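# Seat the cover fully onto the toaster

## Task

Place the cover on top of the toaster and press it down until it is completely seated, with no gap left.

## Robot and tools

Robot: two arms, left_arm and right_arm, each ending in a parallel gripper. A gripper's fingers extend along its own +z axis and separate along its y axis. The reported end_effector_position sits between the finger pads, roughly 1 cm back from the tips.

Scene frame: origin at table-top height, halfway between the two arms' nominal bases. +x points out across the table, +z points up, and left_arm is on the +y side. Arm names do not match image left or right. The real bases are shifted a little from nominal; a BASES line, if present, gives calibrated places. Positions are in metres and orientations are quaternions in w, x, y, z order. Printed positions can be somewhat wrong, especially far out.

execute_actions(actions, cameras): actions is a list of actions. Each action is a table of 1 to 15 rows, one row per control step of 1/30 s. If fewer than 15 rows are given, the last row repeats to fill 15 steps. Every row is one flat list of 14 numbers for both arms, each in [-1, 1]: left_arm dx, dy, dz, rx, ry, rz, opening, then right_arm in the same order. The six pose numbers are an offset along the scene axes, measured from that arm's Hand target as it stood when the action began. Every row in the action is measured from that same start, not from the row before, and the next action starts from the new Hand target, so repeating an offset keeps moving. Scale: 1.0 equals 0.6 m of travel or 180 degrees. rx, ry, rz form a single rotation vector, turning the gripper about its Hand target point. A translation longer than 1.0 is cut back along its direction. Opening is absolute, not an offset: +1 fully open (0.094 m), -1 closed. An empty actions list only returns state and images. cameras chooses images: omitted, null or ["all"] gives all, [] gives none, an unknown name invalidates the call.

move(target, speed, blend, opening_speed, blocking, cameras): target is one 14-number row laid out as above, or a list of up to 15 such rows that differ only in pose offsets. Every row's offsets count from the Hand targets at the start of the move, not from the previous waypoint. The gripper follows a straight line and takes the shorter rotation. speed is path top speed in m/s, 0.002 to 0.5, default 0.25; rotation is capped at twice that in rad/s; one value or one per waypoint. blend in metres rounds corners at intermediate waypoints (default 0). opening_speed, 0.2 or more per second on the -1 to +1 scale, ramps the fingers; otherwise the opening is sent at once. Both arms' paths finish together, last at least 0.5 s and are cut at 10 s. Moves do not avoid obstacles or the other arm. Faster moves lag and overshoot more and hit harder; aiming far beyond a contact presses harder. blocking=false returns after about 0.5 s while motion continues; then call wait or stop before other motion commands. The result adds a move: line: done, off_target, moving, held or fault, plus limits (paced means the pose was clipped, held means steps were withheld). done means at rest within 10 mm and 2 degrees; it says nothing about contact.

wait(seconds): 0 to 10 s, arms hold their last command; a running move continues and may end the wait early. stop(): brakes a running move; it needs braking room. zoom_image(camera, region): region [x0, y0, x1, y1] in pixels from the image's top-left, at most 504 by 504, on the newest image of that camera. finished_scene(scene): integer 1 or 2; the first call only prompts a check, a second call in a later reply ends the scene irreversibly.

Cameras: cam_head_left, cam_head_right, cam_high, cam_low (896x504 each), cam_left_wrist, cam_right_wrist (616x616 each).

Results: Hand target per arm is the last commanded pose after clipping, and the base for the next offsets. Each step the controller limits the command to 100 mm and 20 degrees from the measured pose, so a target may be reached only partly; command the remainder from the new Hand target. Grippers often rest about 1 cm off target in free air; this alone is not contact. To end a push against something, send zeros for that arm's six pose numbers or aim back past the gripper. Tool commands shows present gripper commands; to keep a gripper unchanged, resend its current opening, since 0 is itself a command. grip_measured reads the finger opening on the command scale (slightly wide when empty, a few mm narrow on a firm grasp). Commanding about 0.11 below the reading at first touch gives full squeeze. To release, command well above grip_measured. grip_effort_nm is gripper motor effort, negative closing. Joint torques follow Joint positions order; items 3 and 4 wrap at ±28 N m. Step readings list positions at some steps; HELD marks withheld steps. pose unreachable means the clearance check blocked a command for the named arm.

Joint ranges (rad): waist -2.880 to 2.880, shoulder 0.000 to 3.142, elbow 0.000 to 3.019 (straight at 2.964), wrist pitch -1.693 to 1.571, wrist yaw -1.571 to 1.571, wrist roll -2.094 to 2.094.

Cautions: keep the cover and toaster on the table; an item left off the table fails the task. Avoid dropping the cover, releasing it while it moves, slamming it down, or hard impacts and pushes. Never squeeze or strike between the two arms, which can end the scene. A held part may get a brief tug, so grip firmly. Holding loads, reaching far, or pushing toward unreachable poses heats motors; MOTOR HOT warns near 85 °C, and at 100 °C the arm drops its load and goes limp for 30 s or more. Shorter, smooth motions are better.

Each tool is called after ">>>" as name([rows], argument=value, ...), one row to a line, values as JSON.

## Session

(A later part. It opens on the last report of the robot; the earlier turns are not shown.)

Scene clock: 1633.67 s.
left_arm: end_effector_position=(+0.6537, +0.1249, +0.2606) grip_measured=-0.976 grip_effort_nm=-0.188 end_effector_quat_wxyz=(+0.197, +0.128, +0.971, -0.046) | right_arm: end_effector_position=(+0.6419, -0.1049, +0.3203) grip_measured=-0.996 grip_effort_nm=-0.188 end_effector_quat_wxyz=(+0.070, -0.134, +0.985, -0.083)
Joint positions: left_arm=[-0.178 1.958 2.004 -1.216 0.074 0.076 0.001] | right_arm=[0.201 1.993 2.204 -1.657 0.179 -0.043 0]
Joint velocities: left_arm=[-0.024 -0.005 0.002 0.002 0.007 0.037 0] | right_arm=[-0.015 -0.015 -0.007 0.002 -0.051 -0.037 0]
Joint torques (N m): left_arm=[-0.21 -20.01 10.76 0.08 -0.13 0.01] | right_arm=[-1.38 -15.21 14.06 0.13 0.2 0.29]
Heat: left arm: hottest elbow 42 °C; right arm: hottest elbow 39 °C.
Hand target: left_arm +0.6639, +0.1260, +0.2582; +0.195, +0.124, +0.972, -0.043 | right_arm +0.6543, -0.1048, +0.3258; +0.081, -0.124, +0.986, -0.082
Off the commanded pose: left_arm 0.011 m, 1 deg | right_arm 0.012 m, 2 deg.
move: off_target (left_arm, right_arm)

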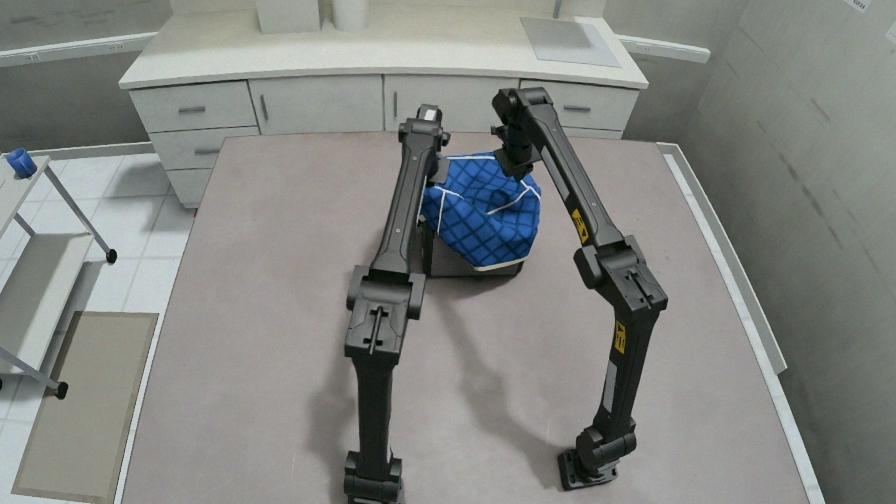

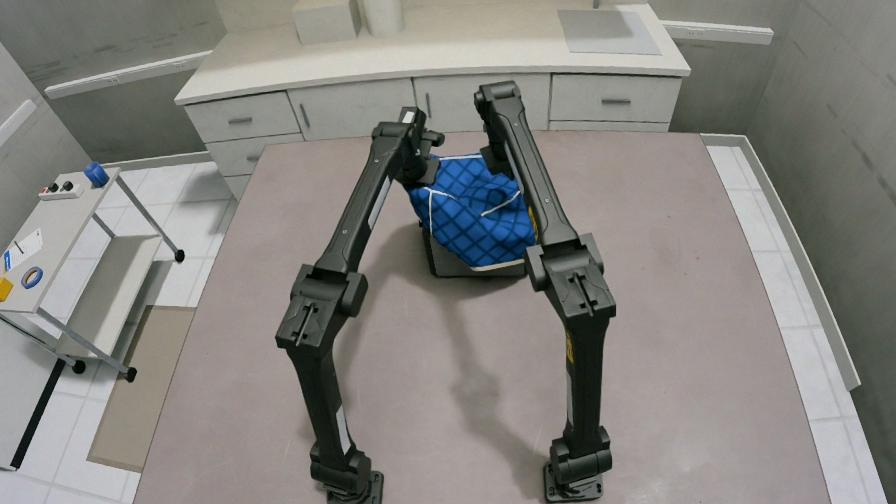

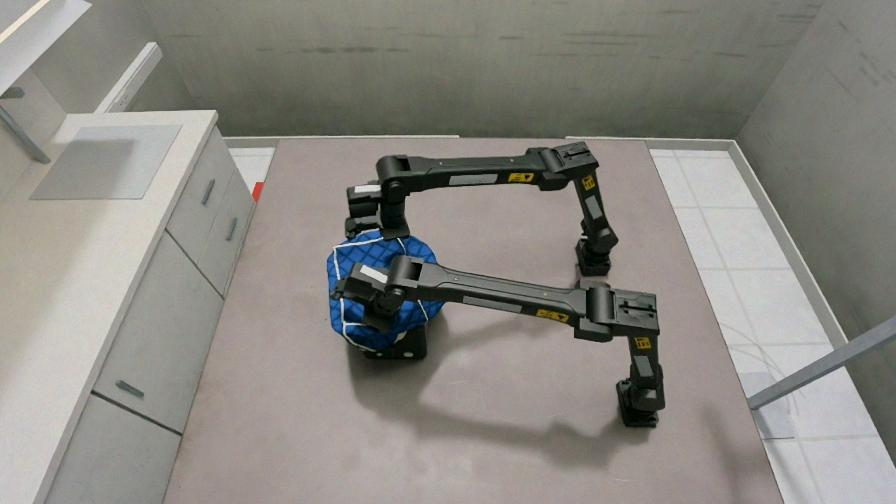

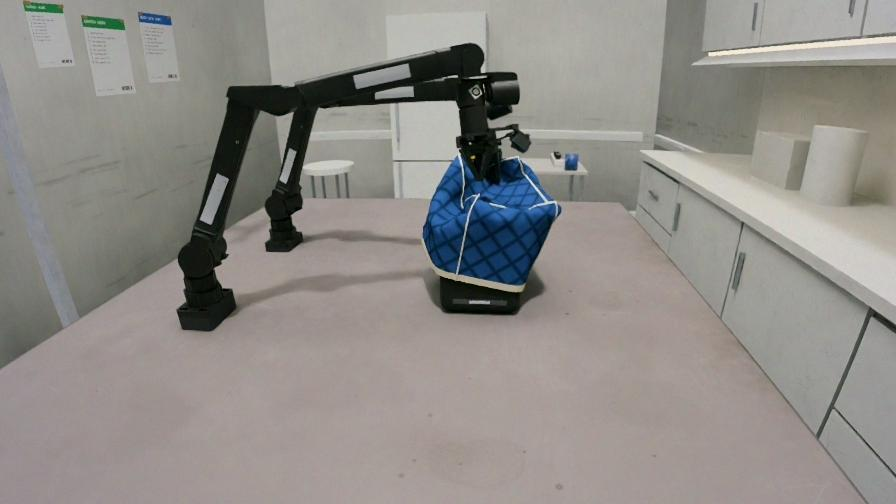

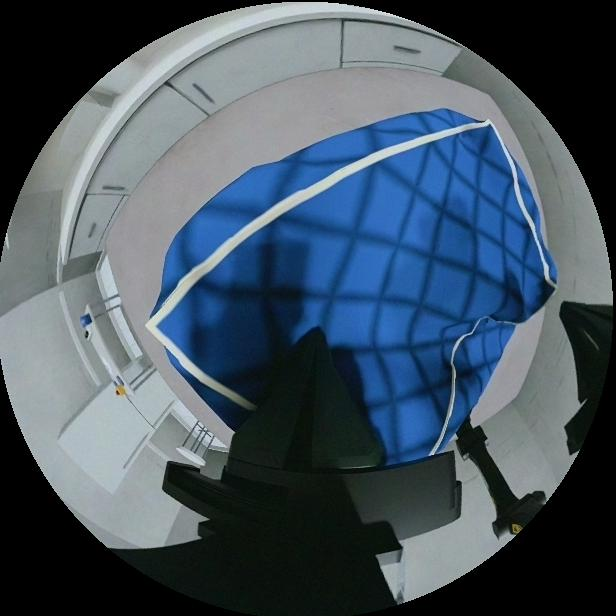

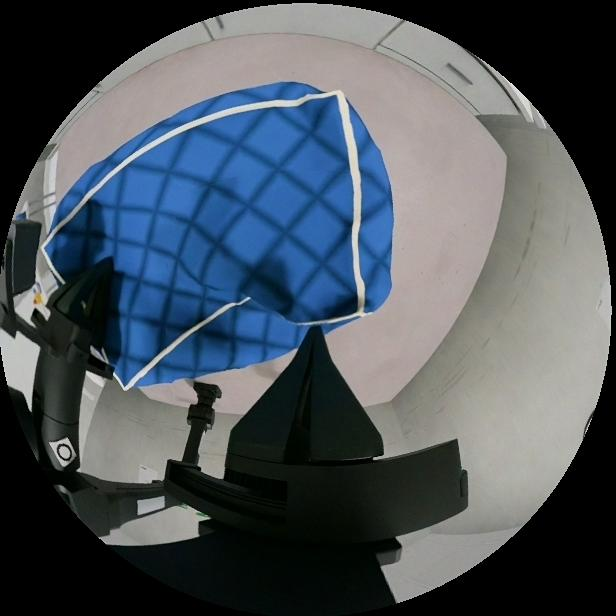

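>>> move([
  [-0.01,-0.03,0.05,0,0,0,-0.98,-0.12,0.03,0,0,0,0,-1],
  [-0.02,-0.035,-0.13,0,0,0,-0.98,-0.12,0.03,-0.25,0,0,0,-1],
], speed=0.13, cameras=["cam_head_right","cam_low","cam_high"])

>>> move([
  [0,0,0.05,0,0,0,-0.98,0,0,0.25,0,0,0,-1],
], cameras=["cam_head_left","cam_low","cam_high","cam_right_wrist"])

Scene clock: 1646.00 s.
left_arm: end_effector_position=(+0.6582, +0.1130, +0.2260) grip_measured=-0.976 grip_effort_nm=-0.193 end_effector_quat_wxyz=(+0.232, +0.122, +0.964, -0.046) | right_arm: end_effector_position=(+0.5843, -0.0895, +0.2282) grip_measured=-0.996 grip_effort_nm=-0.188 end_effector_quat_wxyz=(+0.120, -0.124, +0.982, -0.075)
Joint positions: left_arm=[-0.196 1.931 1.854 -1.019 0.06 0.045 0.001] | right_arm=[0.252 1.761 1.61 -1.205 0.186 0.018 0]
Joint velocities: left_arm=[-0.015 -0.005 0.007 -0.017 -0.022 -0.007 0] | right_arm=[-0.005 0.005 -0.012 0.012 -0.037 -0.022 0]
Joint torques (N m): left_arm=[-0.85 -18.73 5.37 0.57 -0.15 0] | right_arm=[-0.38 -10.46 5.56 1.14 0.23 0.31]
Heat: left arm: hottest elbow 42 °C; right arm: hottest elbow 39 °C.
Hand target: left_arm +0.6518, +0.1066, +0.1796; +0.195, +0.124, +0.972, -0.043 | right_arm +0.5801, -0.0872, +0.1770; +0.081, -0.124, +0.986, -0.081
Off the commanded pose: left_arm 0.047 m, 4 deg | right_arm 0.053 m, 5 deg.
move: off_target (left_arm, right_arm)
Images, in order (width x height): cam_head_right 896x504, cam_high 896x504, cam_low 896x504.

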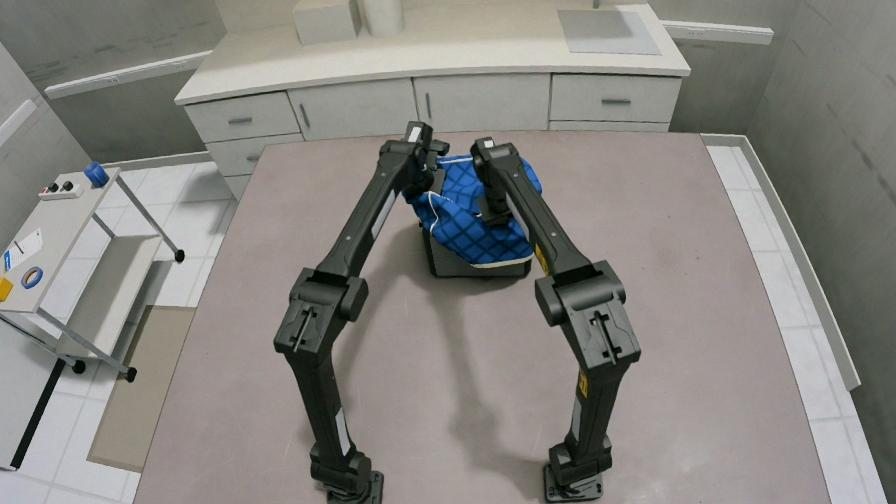

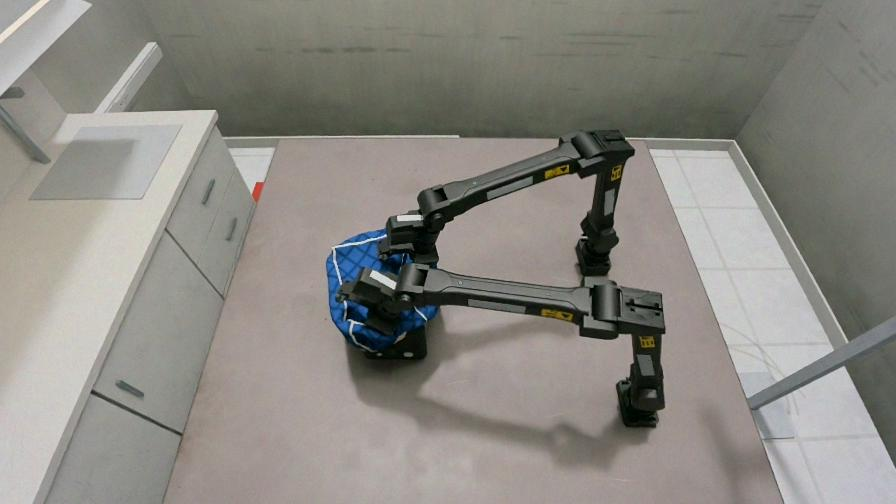

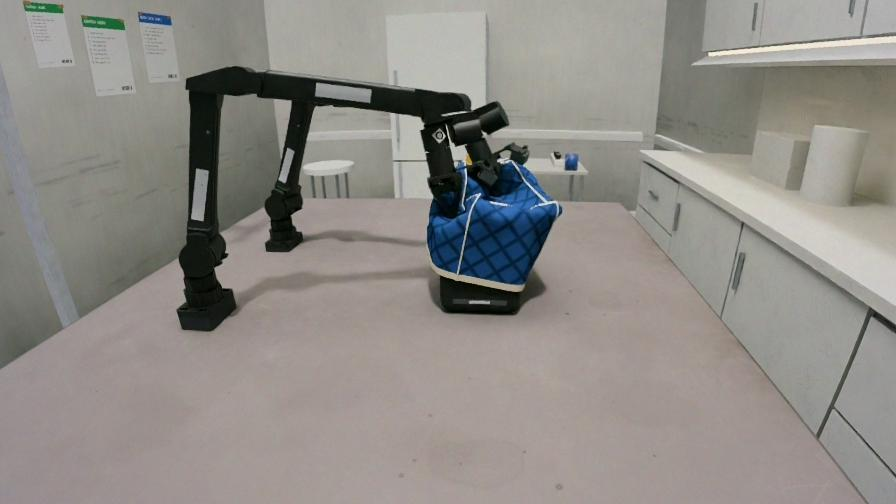

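Scene clock: 1647.53 s.
left_arm: end_effector_position=(+0.6514, +0.1126, +0.2285) grip_measured=-0.976 grip_effort_nm=-0.193 end_effector_quat_wxyz=(+0.217, +0.123, +0.967, -0.045) | right_arm: end_effector_position=(+0.5688, -0.0942, +0.3196) grip_measured=-0.996 grip_effort_nm=-0.188 end_effector_quat_wxyz=(+0.070, -0.129, +0.986, -0.083)
Joint positions: left_arm=[-0.199 1.931 1.868 -1.065 0.059 0.045 0.001] | right_arm=[0.252 1.777 1.883 -1.563 0.187 0.018 0]
Joint velocities: left_arm=[0.005 -0.015 0.007 -0.017 0.066 -0.081 0] | right_arm=[-0.015 -0.024 -0.017 -0.012 0.037 -0.037 0]
Joint torques (N m): left_arm=[-0.73 -19.49 8.98 -0.24 -0.11 -0.02] | right_arm=[-0.62 -12.16 14.24 0.13 0.18 0.3]
Heat: left arm: hottest elbow 42 °C; right arm: hottest elbow 40 °C.
Hand target: left_arm +0.6518, +0.1061, +0.2096; +0.195, +0.124, +0.972, -0.043 | right_arm +0.5823, -0.0868, +0.3269; +0.081, -0.124, +0.986, -0.081
Off the commanded pose: left_arm 0.020 m, 3 deg | right_arm 0.015 m, 1 deg.
move: off_target (left_arm, right_arm)
Images, in order (width x height): cam_head_left 896x504, cam_high 896x504, cam_low 896x504, cam_right_wrist 616x616.

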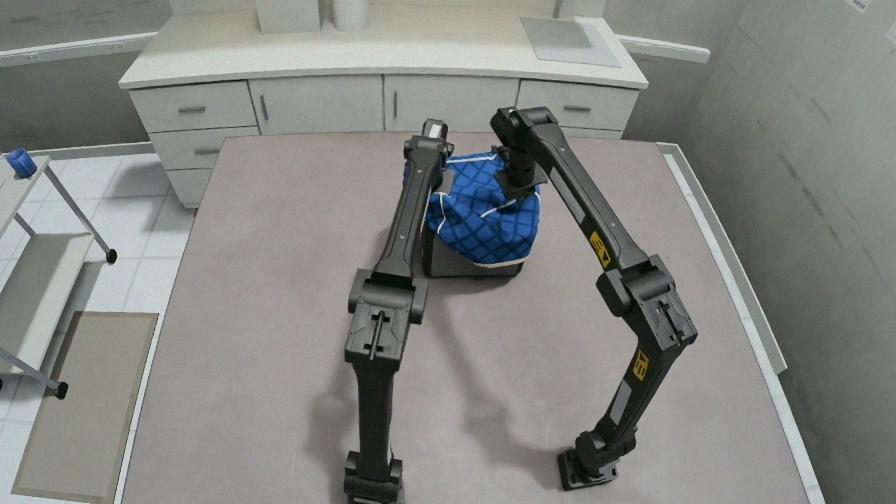

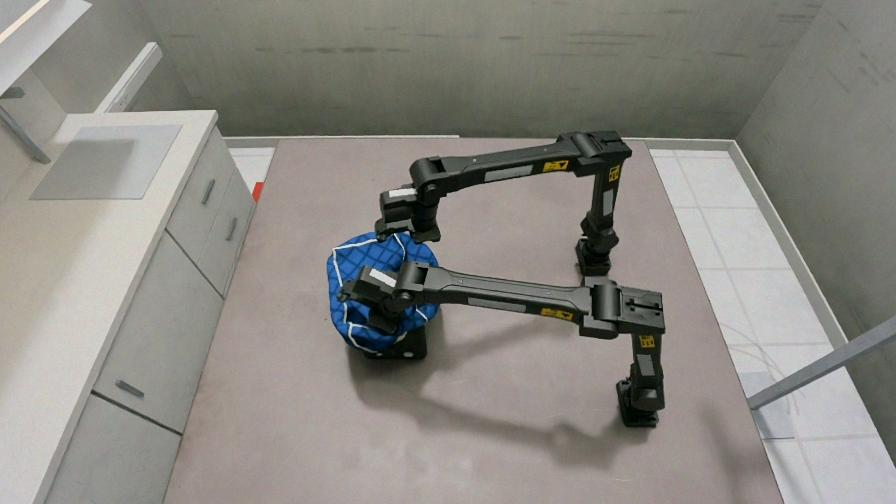

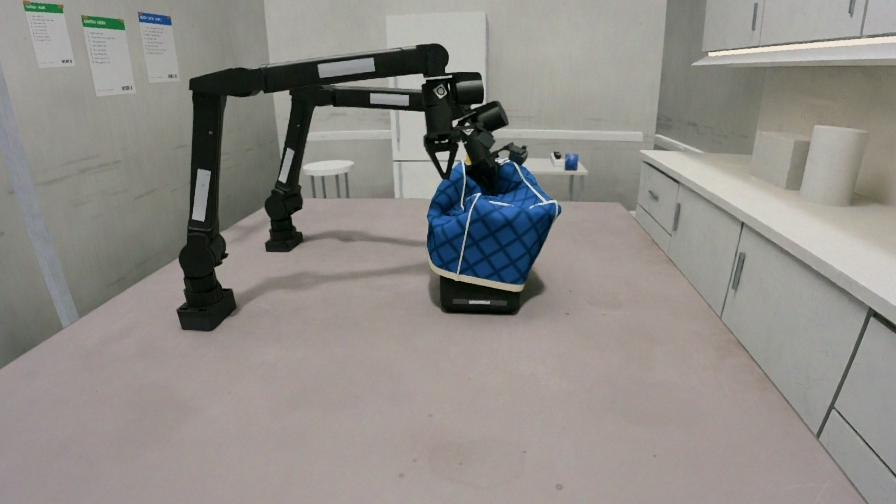

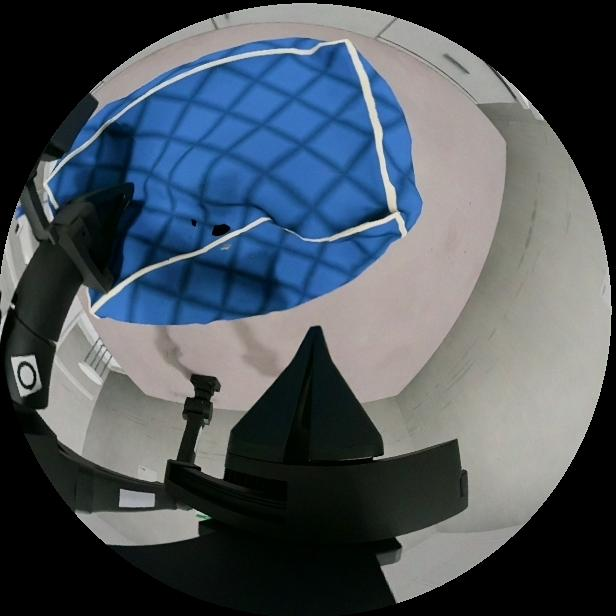

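>>> execute_actions(actions=[], cameras=["cam_head_right","cam_low","cam_high"])

Scene clock: 1665.80 s.
left_arm: end_effector_position=(+0.6513, +0.1126, +0.2285) grip_measured=-0.976 grip_effort_nm=-0.193 end_effector_quat_wxyz=(+0.217, +0.123, +0.967, -0.045) | right_arm: end_effector_position=(+0.5687, -0.0942, +0.3196) grip_measured=-0.996 grip_effort_nm=-0.193 end_effector_quat_wxyz=(+0.070, -0.129, +0.986, -0.083)
Joint positions: left_arm=[-0.199 1.931 1.868 -1.065 0.059 0.045 0.001] | right_arm=[0.252 1.777 1.883 -1.564 0.187 0.018 0]
Joint velocities: left_arm=[-0.015 -0.015 -0.002 -0.012 -0.007 -0.007 0] | right_arm=[-0.005 -0.005 0.012 -0.022 -0.081 0.037 0]
Joint torques (N m): left_arm=[-0.44 -19.37 9.06 -0.23 -0.11 -0.01] | right_arm=[-0.62 -12.51 14.27 0.14 0.17 0.3]
Heat: left arm: hottest elbow 42 °C; right arm: hottest elbow 42 °C.
Hand target: left_arm +0.6517, +0.1061, +0.2095; +0.195, +0.124, +0.972, -0.043 | right_arm +0.5823, -0.0868, +0.3269; +0.081, -0.124, +0.986, -0.081
Tool commands: left_gripper/opening=-0.98 right_gripper/opening=-1.0
Off the commanded pose: left_arm 0.020 m, 3 deg | right_arm 0.015 m, 1 deg.
Images, in order (width x height): cam_head_right 896x504, cam_high 896x504, cam_low 896x504.

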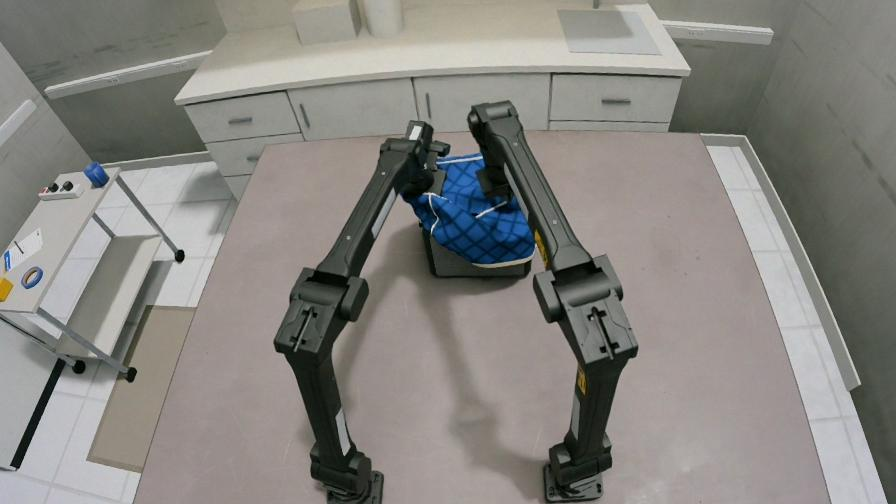

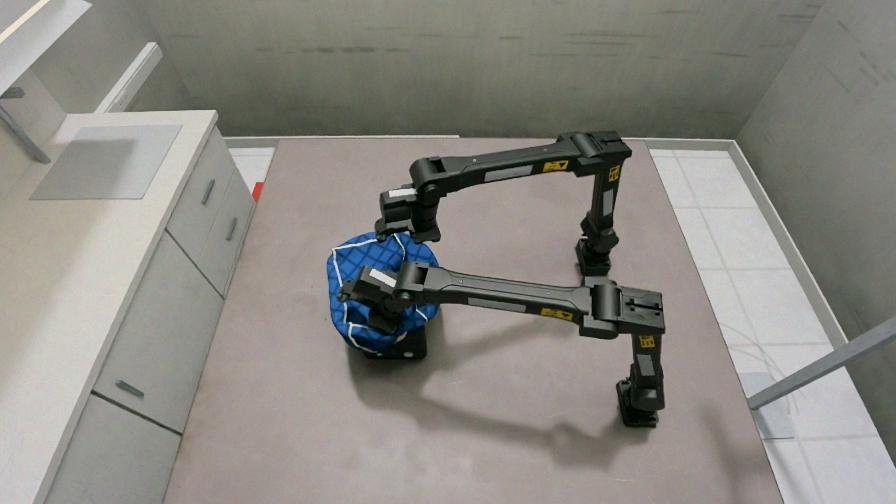

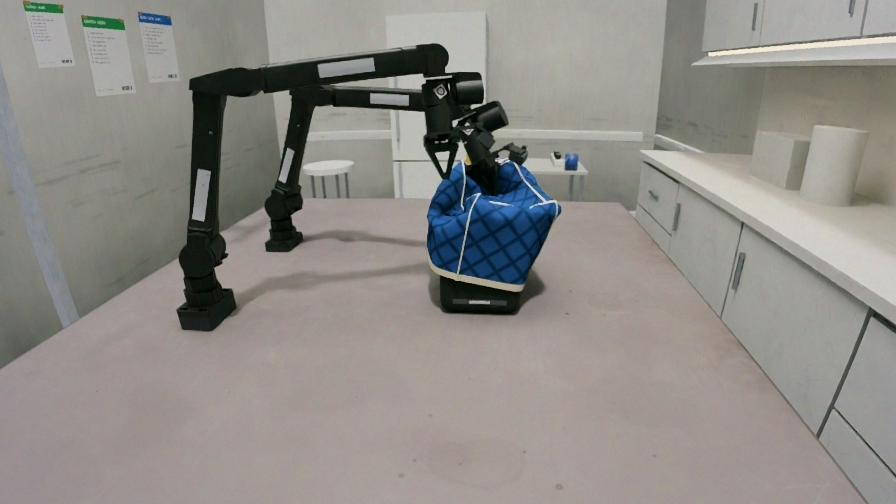

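>>> move(target=[0,0,0.3,0,0,0,-0.98,0,0,0.1,0,0,0,-1], cameras=[])

>>> move(target=[-0.35,0.15,0,0,0,0,-0.98,-0.35,-0.15,0,0,0,0,-1], cameras=["cam_head_left","cam_high","cam_low"])

>>> zoom_image(camera="cam_head_left", region=[360, 120, 600, 300])

>>> zoom_image(camera="cam_high", region=[300, 210, 480, 370])

>>> zoom_image(camera="cam_low", region=[400, 150, 600, 330])

Scene clock: 1681.00 s.
left_arm: end_effector_position=(+0.6481, +0.1114, +0.3837) grip_measured=-0.976 grip_effort_nm=-0.193 end_effector_quat_wxyz=(+0.187, +0.123, +0.974, -0.042) | right_arm: end_effector_position=(+0.5719, -0.0933, +0.3786) grip_measured=-0.996 grip_effort_nm=-0.188 end_effector_quat_wxyz=(+0.093, -0.127, +0.984, -0.080)
Joint positions: left_arm=[-0.202 2.099 2.575 -1.665 0.057 0.043 0.001] | right_arm=[0.252 1.785 2.047 -1.672 0.187 0.018 0]
Joint velocities: left_arm=[-0.024 0.005 0.002 0.012 0.022 -0.066 0.001] | right_arm=[0.005 -0.005 -0.007 0.012 -0.022 0.022 0]
Joint torques (N m): left_arm=[-0.97 -21.83 10.39 0.2 -0.08 -0.07] | right_arm=[-0.5 -12.63 14.01 0.18 0.24 0.19]
Heat: left arm: hottest elbow 42 °C; right arm: hottest elbow 43 °C.
Hand target: left_arm +0.6520, +0.1028, +0.3903; +0.195, +0.124, +0.972, -0.043 | right_arm +0.5833, -0.0866, +0.3871; +0.081, -0.124, +0.986, -0.081
Off the commanded pose: left_arm 0.009 m, 1 deg | right_arm 0.015 m, 1 deg.
joint sent to its limit (right arm) — joint 4 (wrist pitch), lower limit. The joint targets are off in orientation, not in position.
move: off_target (right_arm)
No camera images: "cameras" was empty.

Scene clock: 1682.70 s.
left_arm: end_effector_position=(+0.4398, +0.1872, +0.3787) grip_measured=-0.976 grip_effort_nm=-0.188 end_effector_quat_wxyz=(+0.178, +0.125, +0.975, -0.044) | right_arm: end_effector_position=(+0.3780, -0.1729, +0.3929) grip_measured=-0.996 grip_effort_nm=-0.193 end_effector_quat_wxyz=(+0.086, -0.121, +0.985, -0.083)
Joint positions: left_arm=[-0.121 1.399 1.609 -1.423 0.09 0.122 0.001] | right_arm=[0.192 1.236 1.471 -1.651 0.183 -0.029 0]
Joint velocities: left_arm=[0.005 -0.005 -0.007 -0.017 0.066 -0.022 -0.001] | right_arm=[-0.005 0.005 -0.012 -0.037 -0.037 0.022 -0.001]
Joint torques (N m): left_arm=[0.73 -14.51 7.87 1.09 0.26 0.18] | right_arm=[-1.73 -7.41 8.17 0.23 0 -0.04]
Heat: left arm: hottest elbow 42 °C; right arm: hottest elbow 43 °C.
Hand target: left_arm +0.4415, +0.1935, +0.3890; +0.196, +0.124, +0.972, -0.043 | right_arm +0.3737, -0.1775, +0.3911; +0.081, -0.124, +0.986, -0.082
Off the commanded pose: left_arm 0.013 m, 2 deg | right_arm 0.008 m, 1 deg.
move: off_target (left_arm)
Images, in order (width x height): cam_head_left 896x504, cam_high 896x504, cam_low 896x504.

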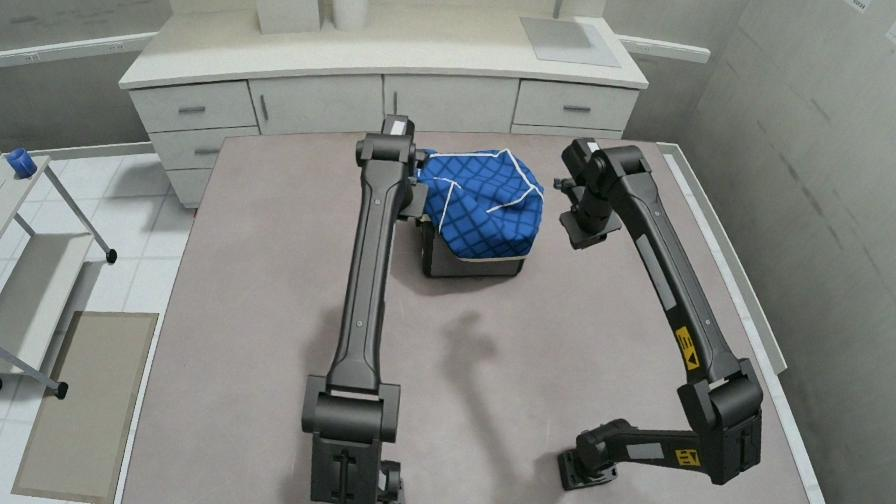

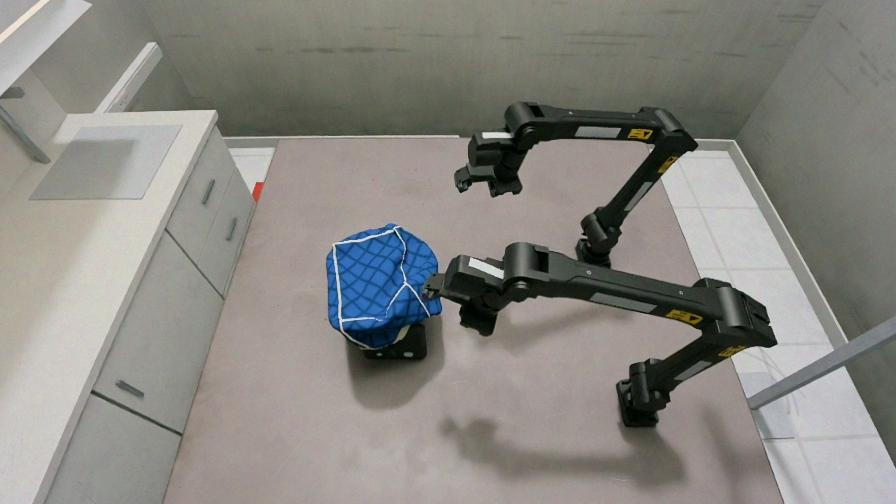

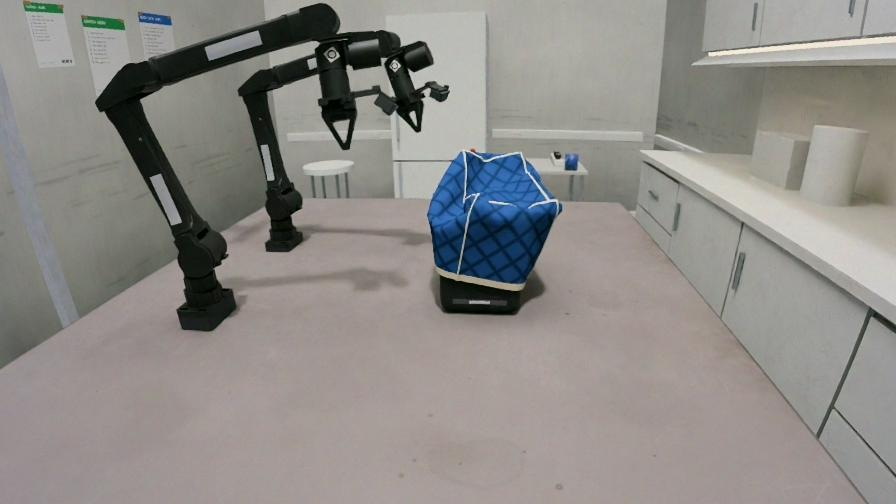

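Scaled by 2.100.

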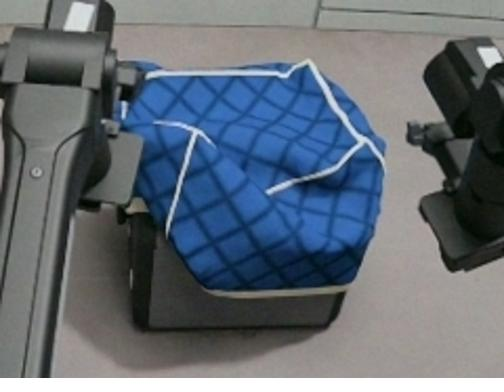

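Scaled by 2.800.

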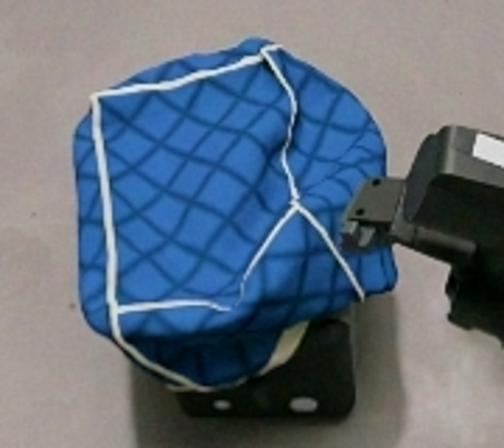

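Scaled by 2.520.

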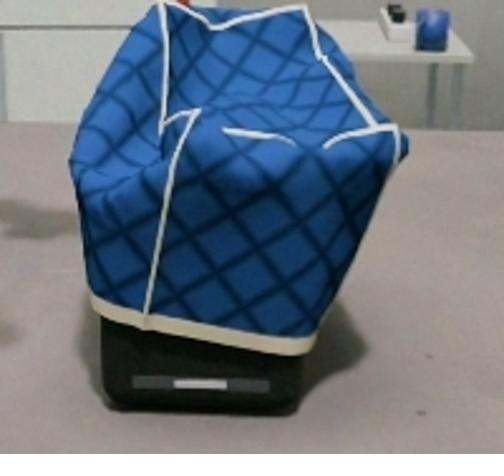

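>>> move(target=[-0.16,-0.14,-0.25,0,-0.3,0,0.9,0,0,0,0,0,0,-1], cameras=["cam_left_wrist","cam_head_left"])

Scene clock: 1697.03 s.
left_arm: end_effector_position=(+0.3442, +0.1202, +0.2359) grip_measured=+0.898 grip_effort_nm=0.110 end_effector_quat_wxyz=(+0.612, +0.130, +0.780, +0.015) | right_arm: end_effector_position=(+0.3780, -0.1729, +0.3929) grip_measured=-0.996 grip_effort_nm=-0.183 end_effector_quat_wxyz=(+0.086, -0.121, +0.985, -0.083)
Joint positions: left_arm=[-0.49 0.904 0.399 0.238 -0.334 0.1 0.089] | right_arm=[0.192 1.236 1.471 -1.651 0.183 -0.03 0]
Joint velocities: left_arm=[-0.015 0.005 -0.007 -0.002 -0.022 -0.022 -0.001] | right_arm=[-0.005 -0.015 -0.007 0.002 -0.066 0.022 -0.001]
Joint torques (N m): left_arm=[-1.2 -2.78 7.64 1.96 -0.22 0.15] | right_arm=[-1.9 -7.24 8.23 0.23 0.01 -0.02]
Heat: left arm: hottest elbow 43 °C; right arm: hottest elbow 42 °C.
Hand target: left_arm +0.3451, +0.1135, +0.2359; +0.615, +0.137, +0.776, +0.014 | right_arm +0.3737, -0.1775, +0.3911; +0.081, -0.124, +0.986, -0.082
Off the commanded pose: left_arm 0.011 m, 1 deg | right_arm 0.007 m, 1 deg.
move: off_target (left_arm)
Images, in order (width x height): cam_head_left 896x504, cam_left_wrist 616x616.

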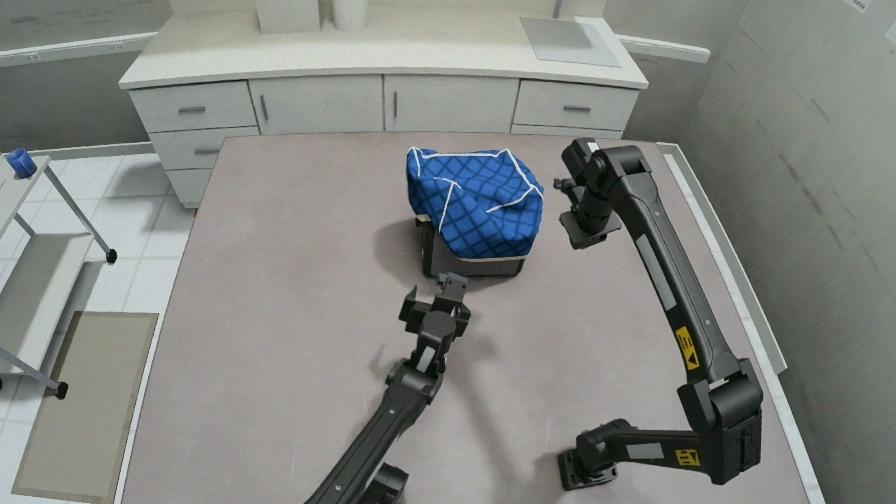

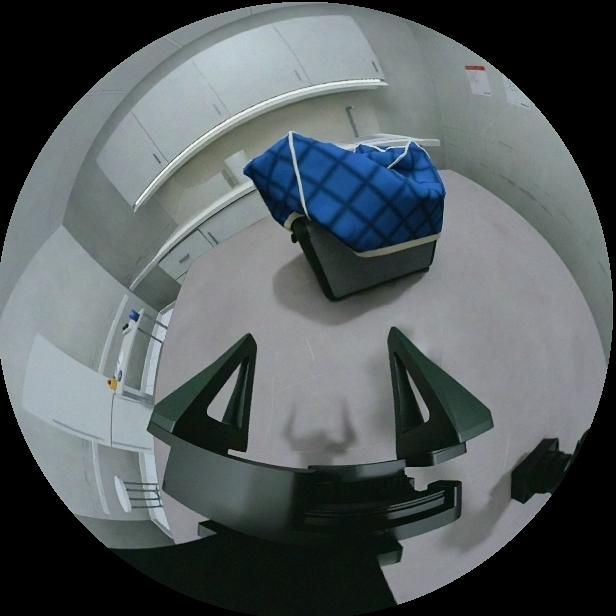

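>>> move([
  [0.12,0.14,-0.07,0,0,-0.2,0.9,0,0,0,0,0,0,-1],
  [0.2,0.08,-0.07,0,0,-0.2,0.9,0,0,0,0,0,0,-1],
], speed=0.15, cameras=["cam_left_wrist","cam_head_left"])

Scene clock: 1707.27 s.
left_arm: end_effector_position=(+0.4450, +0.1671, +0.1836) grip_measured=+0.898 grip_effort_nm=0.120 end_effector_quat_wxyz=(+0.576, +0.365, +0.709, -0.181) | right_arm: end_effector_position=(+0.3780, -0.1729, +0.3929) grip_measured=-0.996 grip_effort_nm=-0.183 end_effector_quat_wxyz=(+0.086, -0.121, +0.985, -0.083)
Joint positions: left_arm=[0.063 1.408 0.627 0.378 0.806 0.471 0.089] | right_arm=[0.192 1.236 1.471 -1.651 0.183 -0.03 0]
Joint velocities: left_arm=[0.005 -0.015 0.002 -0.012 -0.051 -0.022 -0.001] | right_arm=[0.015 -0.015 -0.017 0.012 0.022 -0.007 0.001]
Joint torques (N m): left_arm=[-0.97 -9.05 9.32 1.77 0.09 -0.09] | right_arm=[-2.08 -7.47 8.18 0.23 0 -0.02]
Heat: left arm: hottest elbow 42 °C; right arm: hottest elbow 41 °C.
Hand target: left_arm +0.4625, +0.1624, +0.1973; +0.589, +0.370, +0.697, -0.177 | right_arm +0.3737, -0.1775, +0.3911; +0.081, -0.124, +0.986, -0.082
Off the commanded pose: left_arm 0.023 m, 2 deg | right_arm 0.007 m, 1 deg.
move: off_target (left_arm)
Images, in order (width x height): cam_head_left 896x504, cam_left_wrist 616x616.

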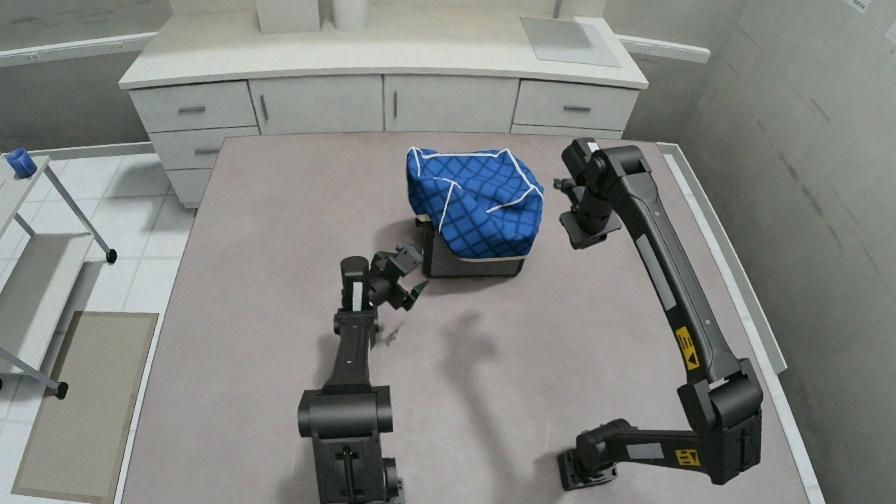

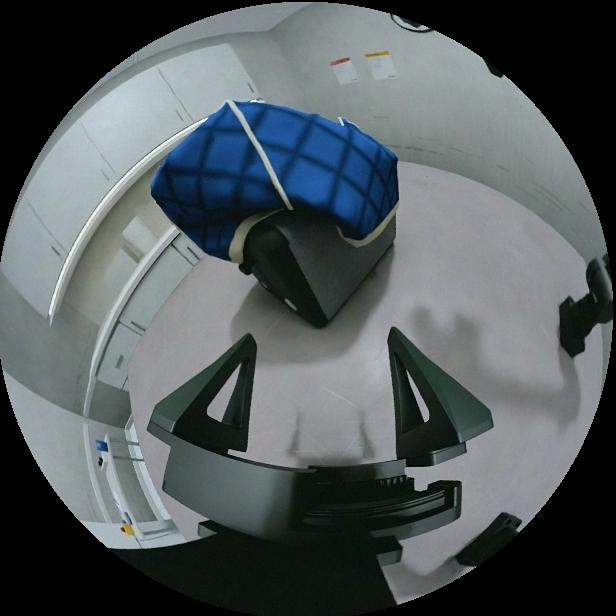

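>>> move([
  [0.0,0.0,0.05,0,0,0,0.9,0,0,0,0,0,0,-1],
  [0.1,-0.07,0.05,0,0,0,0.9,0,0,0,0,0,0,-1],
], speed=0.12, cameras=["cam_left_wrist","cam_head_left"])

Scene clock: 1714.53 s.
left_arm: end_effector_position=(+0.5075, +0.1290, +0.2137) grip_measured=+0.898 grip_effort_nm=0.110 end_effector_quat_wxyz=(+0.579, +0.367, +0.706, -0.177) | right_arm: end_effector_position=(+0.3780, -0.1729, +0.3929) grip_measured=-0.996 grip_effort_nm=-0.193 end_effector_quat_wxyz=(+0.086, -0.121, +0.985, -0.083)
Joint positions: left_arm=[-0.036 1.498 0.817 0.32 0.711 0.425 0.089] | right_arm=[0.192 1.236 1.471 -1.651 0.183 -0.03 0]
Joint velocities: left_arm=[-0.015 0.005 -0.007 0.002 -0.007 0.007 0.001] | right_arm=[0.005 -0.024 -0.007 -0.007 -0.007 0.007 0]
Joint torques (N m): left_arm=[-1.2 -11.34 9.87 1.29 0.03 -0.07] | right_arm=[-1.85 -7.36 8.17 0.23 0 -0.02]
Heat: left arm: hottest elbow 43 °C; right arm: hottest elbow 40 °C.
Hand target: left_arm +0.5230, +0.1212, +0.2272; +0.588, +0.370, +0.697, -0.177 | right_arm +0.3737, -0.1775, +0.3911; +0.081, -0.124, +0.986, -0.082
Off the commanded pose: left_arm 0.022 m, 2 deg | right_arm 0.007 m, 1 deg.
move: off_target (left_arm)
Images, in order (width x height): cam_head_left 896x504, cam_left_wrist 616x616.

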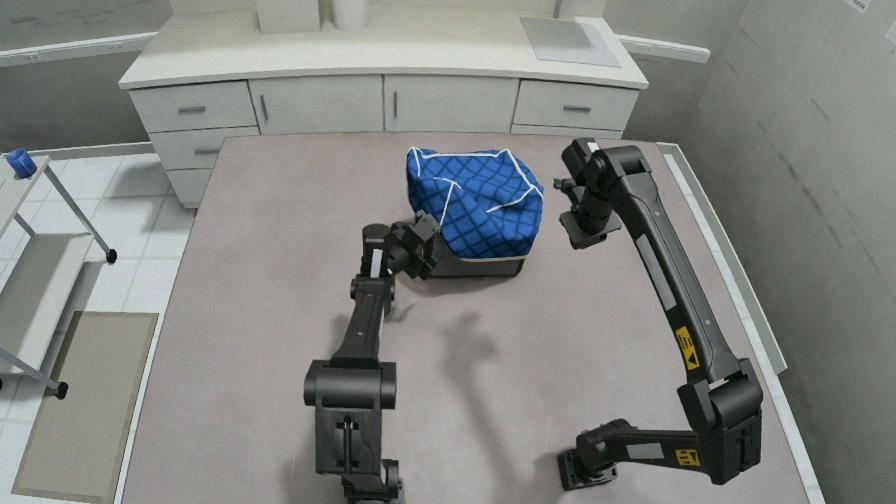

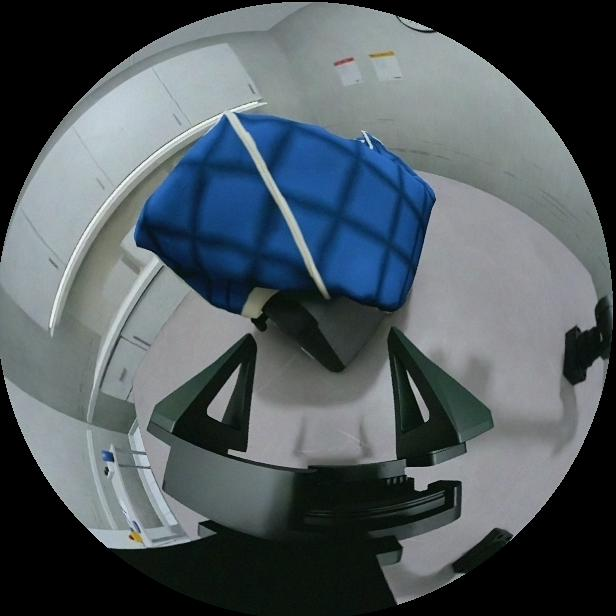

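>>> move(target=[0.055,-0.05,0.02,0,0,0,0.9,0,0,0,0,0,0,-1], speed=0.1, cameras=["cam_left_wrist"])

>>> move(target=[0,0,0,0,0,0,-0.95,0,0,0,0,0,0,-1], opening_speed=1.5, cameras=["cam_left_wrist","cam_head_left"])

Scene clock: 1719.33 s.
left_arm: end_effector_position=(+0.5411, +0.1007, +0.2288) grip_measured=+0.898 grip_effort_nm=0.110 end_effector_quat_wxyz=(+0.583, +0.369, +0.702, -0.174) | right_arm: end_effector_position=(+0.3780, -0.1729, +0.3929) grip_measured=-0.996 grip_effort_nm=-0.188 end_effector_quat_wxyz=(+0.086, -0.121, +0.985, -0.083)
Joint positions: left_arm=[-0.095 1.558 0.925 0.301 0.657 0.401 0.089] | right_arm=[0.192 1.236 1.471 -1.651 0.183 -0.03 0]
Joint velocities: left_arm=[-0.005 0.015 0.002 0.022 -0.037 0.007 0.001] | right_arm=[-0.005 -0.015 0.002 -0.027 -0.007 -0.007 0]
Joint torques (N m): left_arm=[-0.79 -12.45 10.39 0.84 0 -0.07] | right_arm=[-1.9 -7.36 8.2 0.21 0 -0.03]
Heat: left arm: hottest elbow 44 °C; right arm: hottest elbow 40 °C.
Hand target: left_arm +0.5562, +0.0917, +0.2389; +0.588, +0.370, +0.697, -0.177 | right_arm +0.3737, -0.1775, +0.3911; +0.081, -0.124, +0.986, -0.082
Off the commanded pose: left_arm 0.020 m, 1 deg | right_arm 0.007 m, 1 deg.
move: off_target (left_arm)
Images, in order (width x height): cam_left_wrist 616x616.

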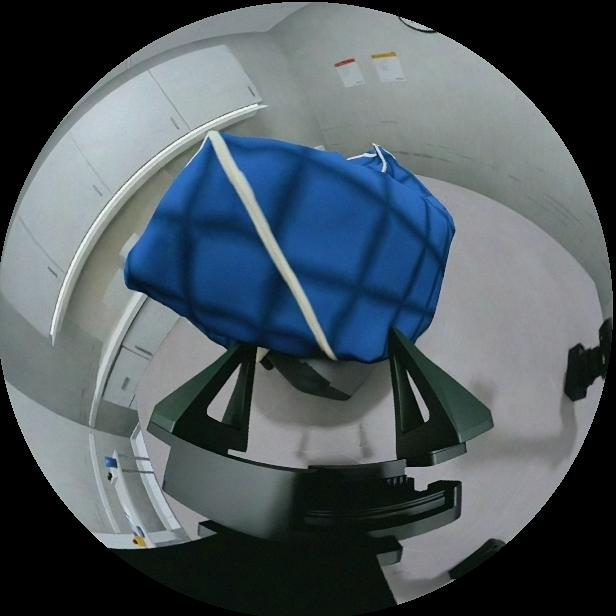

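Scene clock: 1721.00 s.
left_arm: end_effector_position=(+0.5413, +0.1001, +0.2283) grip_measured=-0.947 grip_effort_nm=-0.115 end_effector_quat_wxyz=(+0.583, +0.369, +0.703, -0.175) | right_arm: end_effector_position=(+0.3780, -0.1729, +0.3929) grip_measured=-0.996 grip_effort_nm=-0.188 end_effector_quat_wxyz=(+0.086, -0.121, +0.985, -0.083)
Joint positions: left_arm=[-0.096 1.559 0.925 0.301 0.655 0.4 0.002] | right_arm=[0.192 1.236 1.471 -1.651 0.183 -0.03 0]
Joint velocities: left_arm=[0.015 0.005 0.007 -0.012 -0.007 0.022 -0.002] | right_arm=[0.005 -0.015 -0.012 0.002 -0.007 -0.066 0]
Joint torques (N m): left_arm=[-1.2 -12.51 10.36 0.91 0.03 -0.03] | right_arm=[-1.9 -7.41 8.18 0.23 0.01 -0.04]
Heat: left arm: hottest elbow 44 °C; right arm: hottest elbow 40 °C.
Hand target: left_arm +0.5563, +0.0915, +0.2391; +0.588, +0.370, +0.697, -0.177 | right_arm +0.3737, -0.1775, +0.3911; +0.081, -0.124, +0.986, -0.082
Off the commanded pose: left_arm 0.020 m, 1 deg | right_arm 0.007 m, 1 deg.
move: off_target (left_arm)
Images, in order (width x height): cam_head_left 896x504, cam_left_wrist 616x616.

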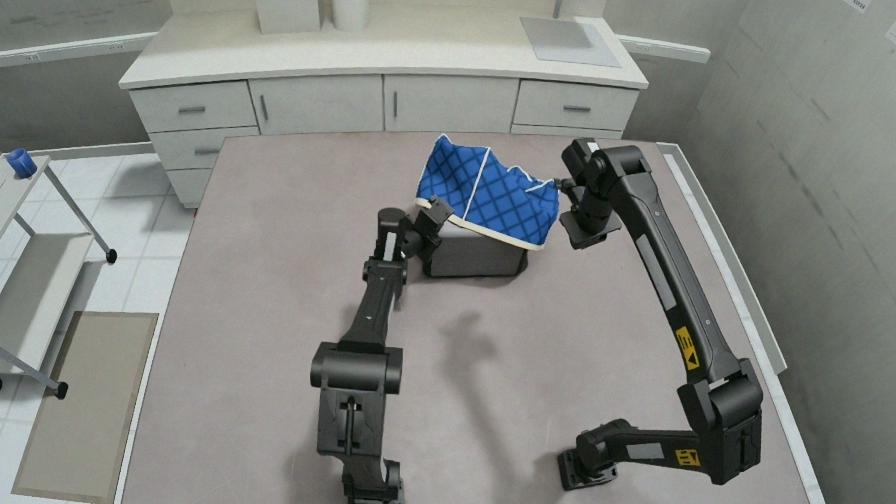

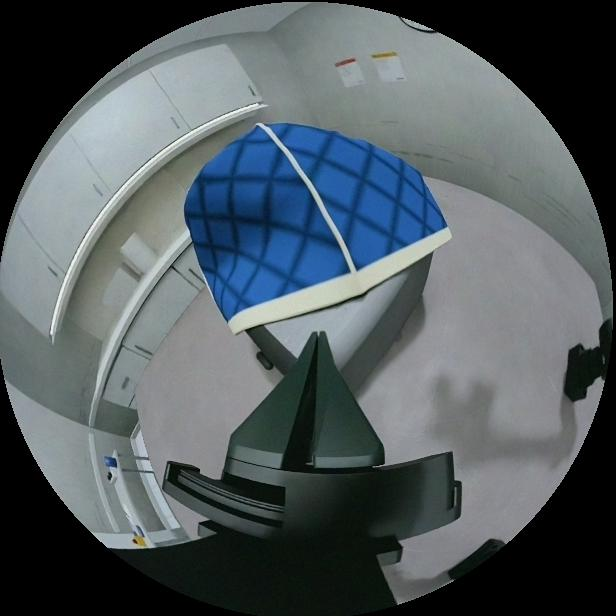

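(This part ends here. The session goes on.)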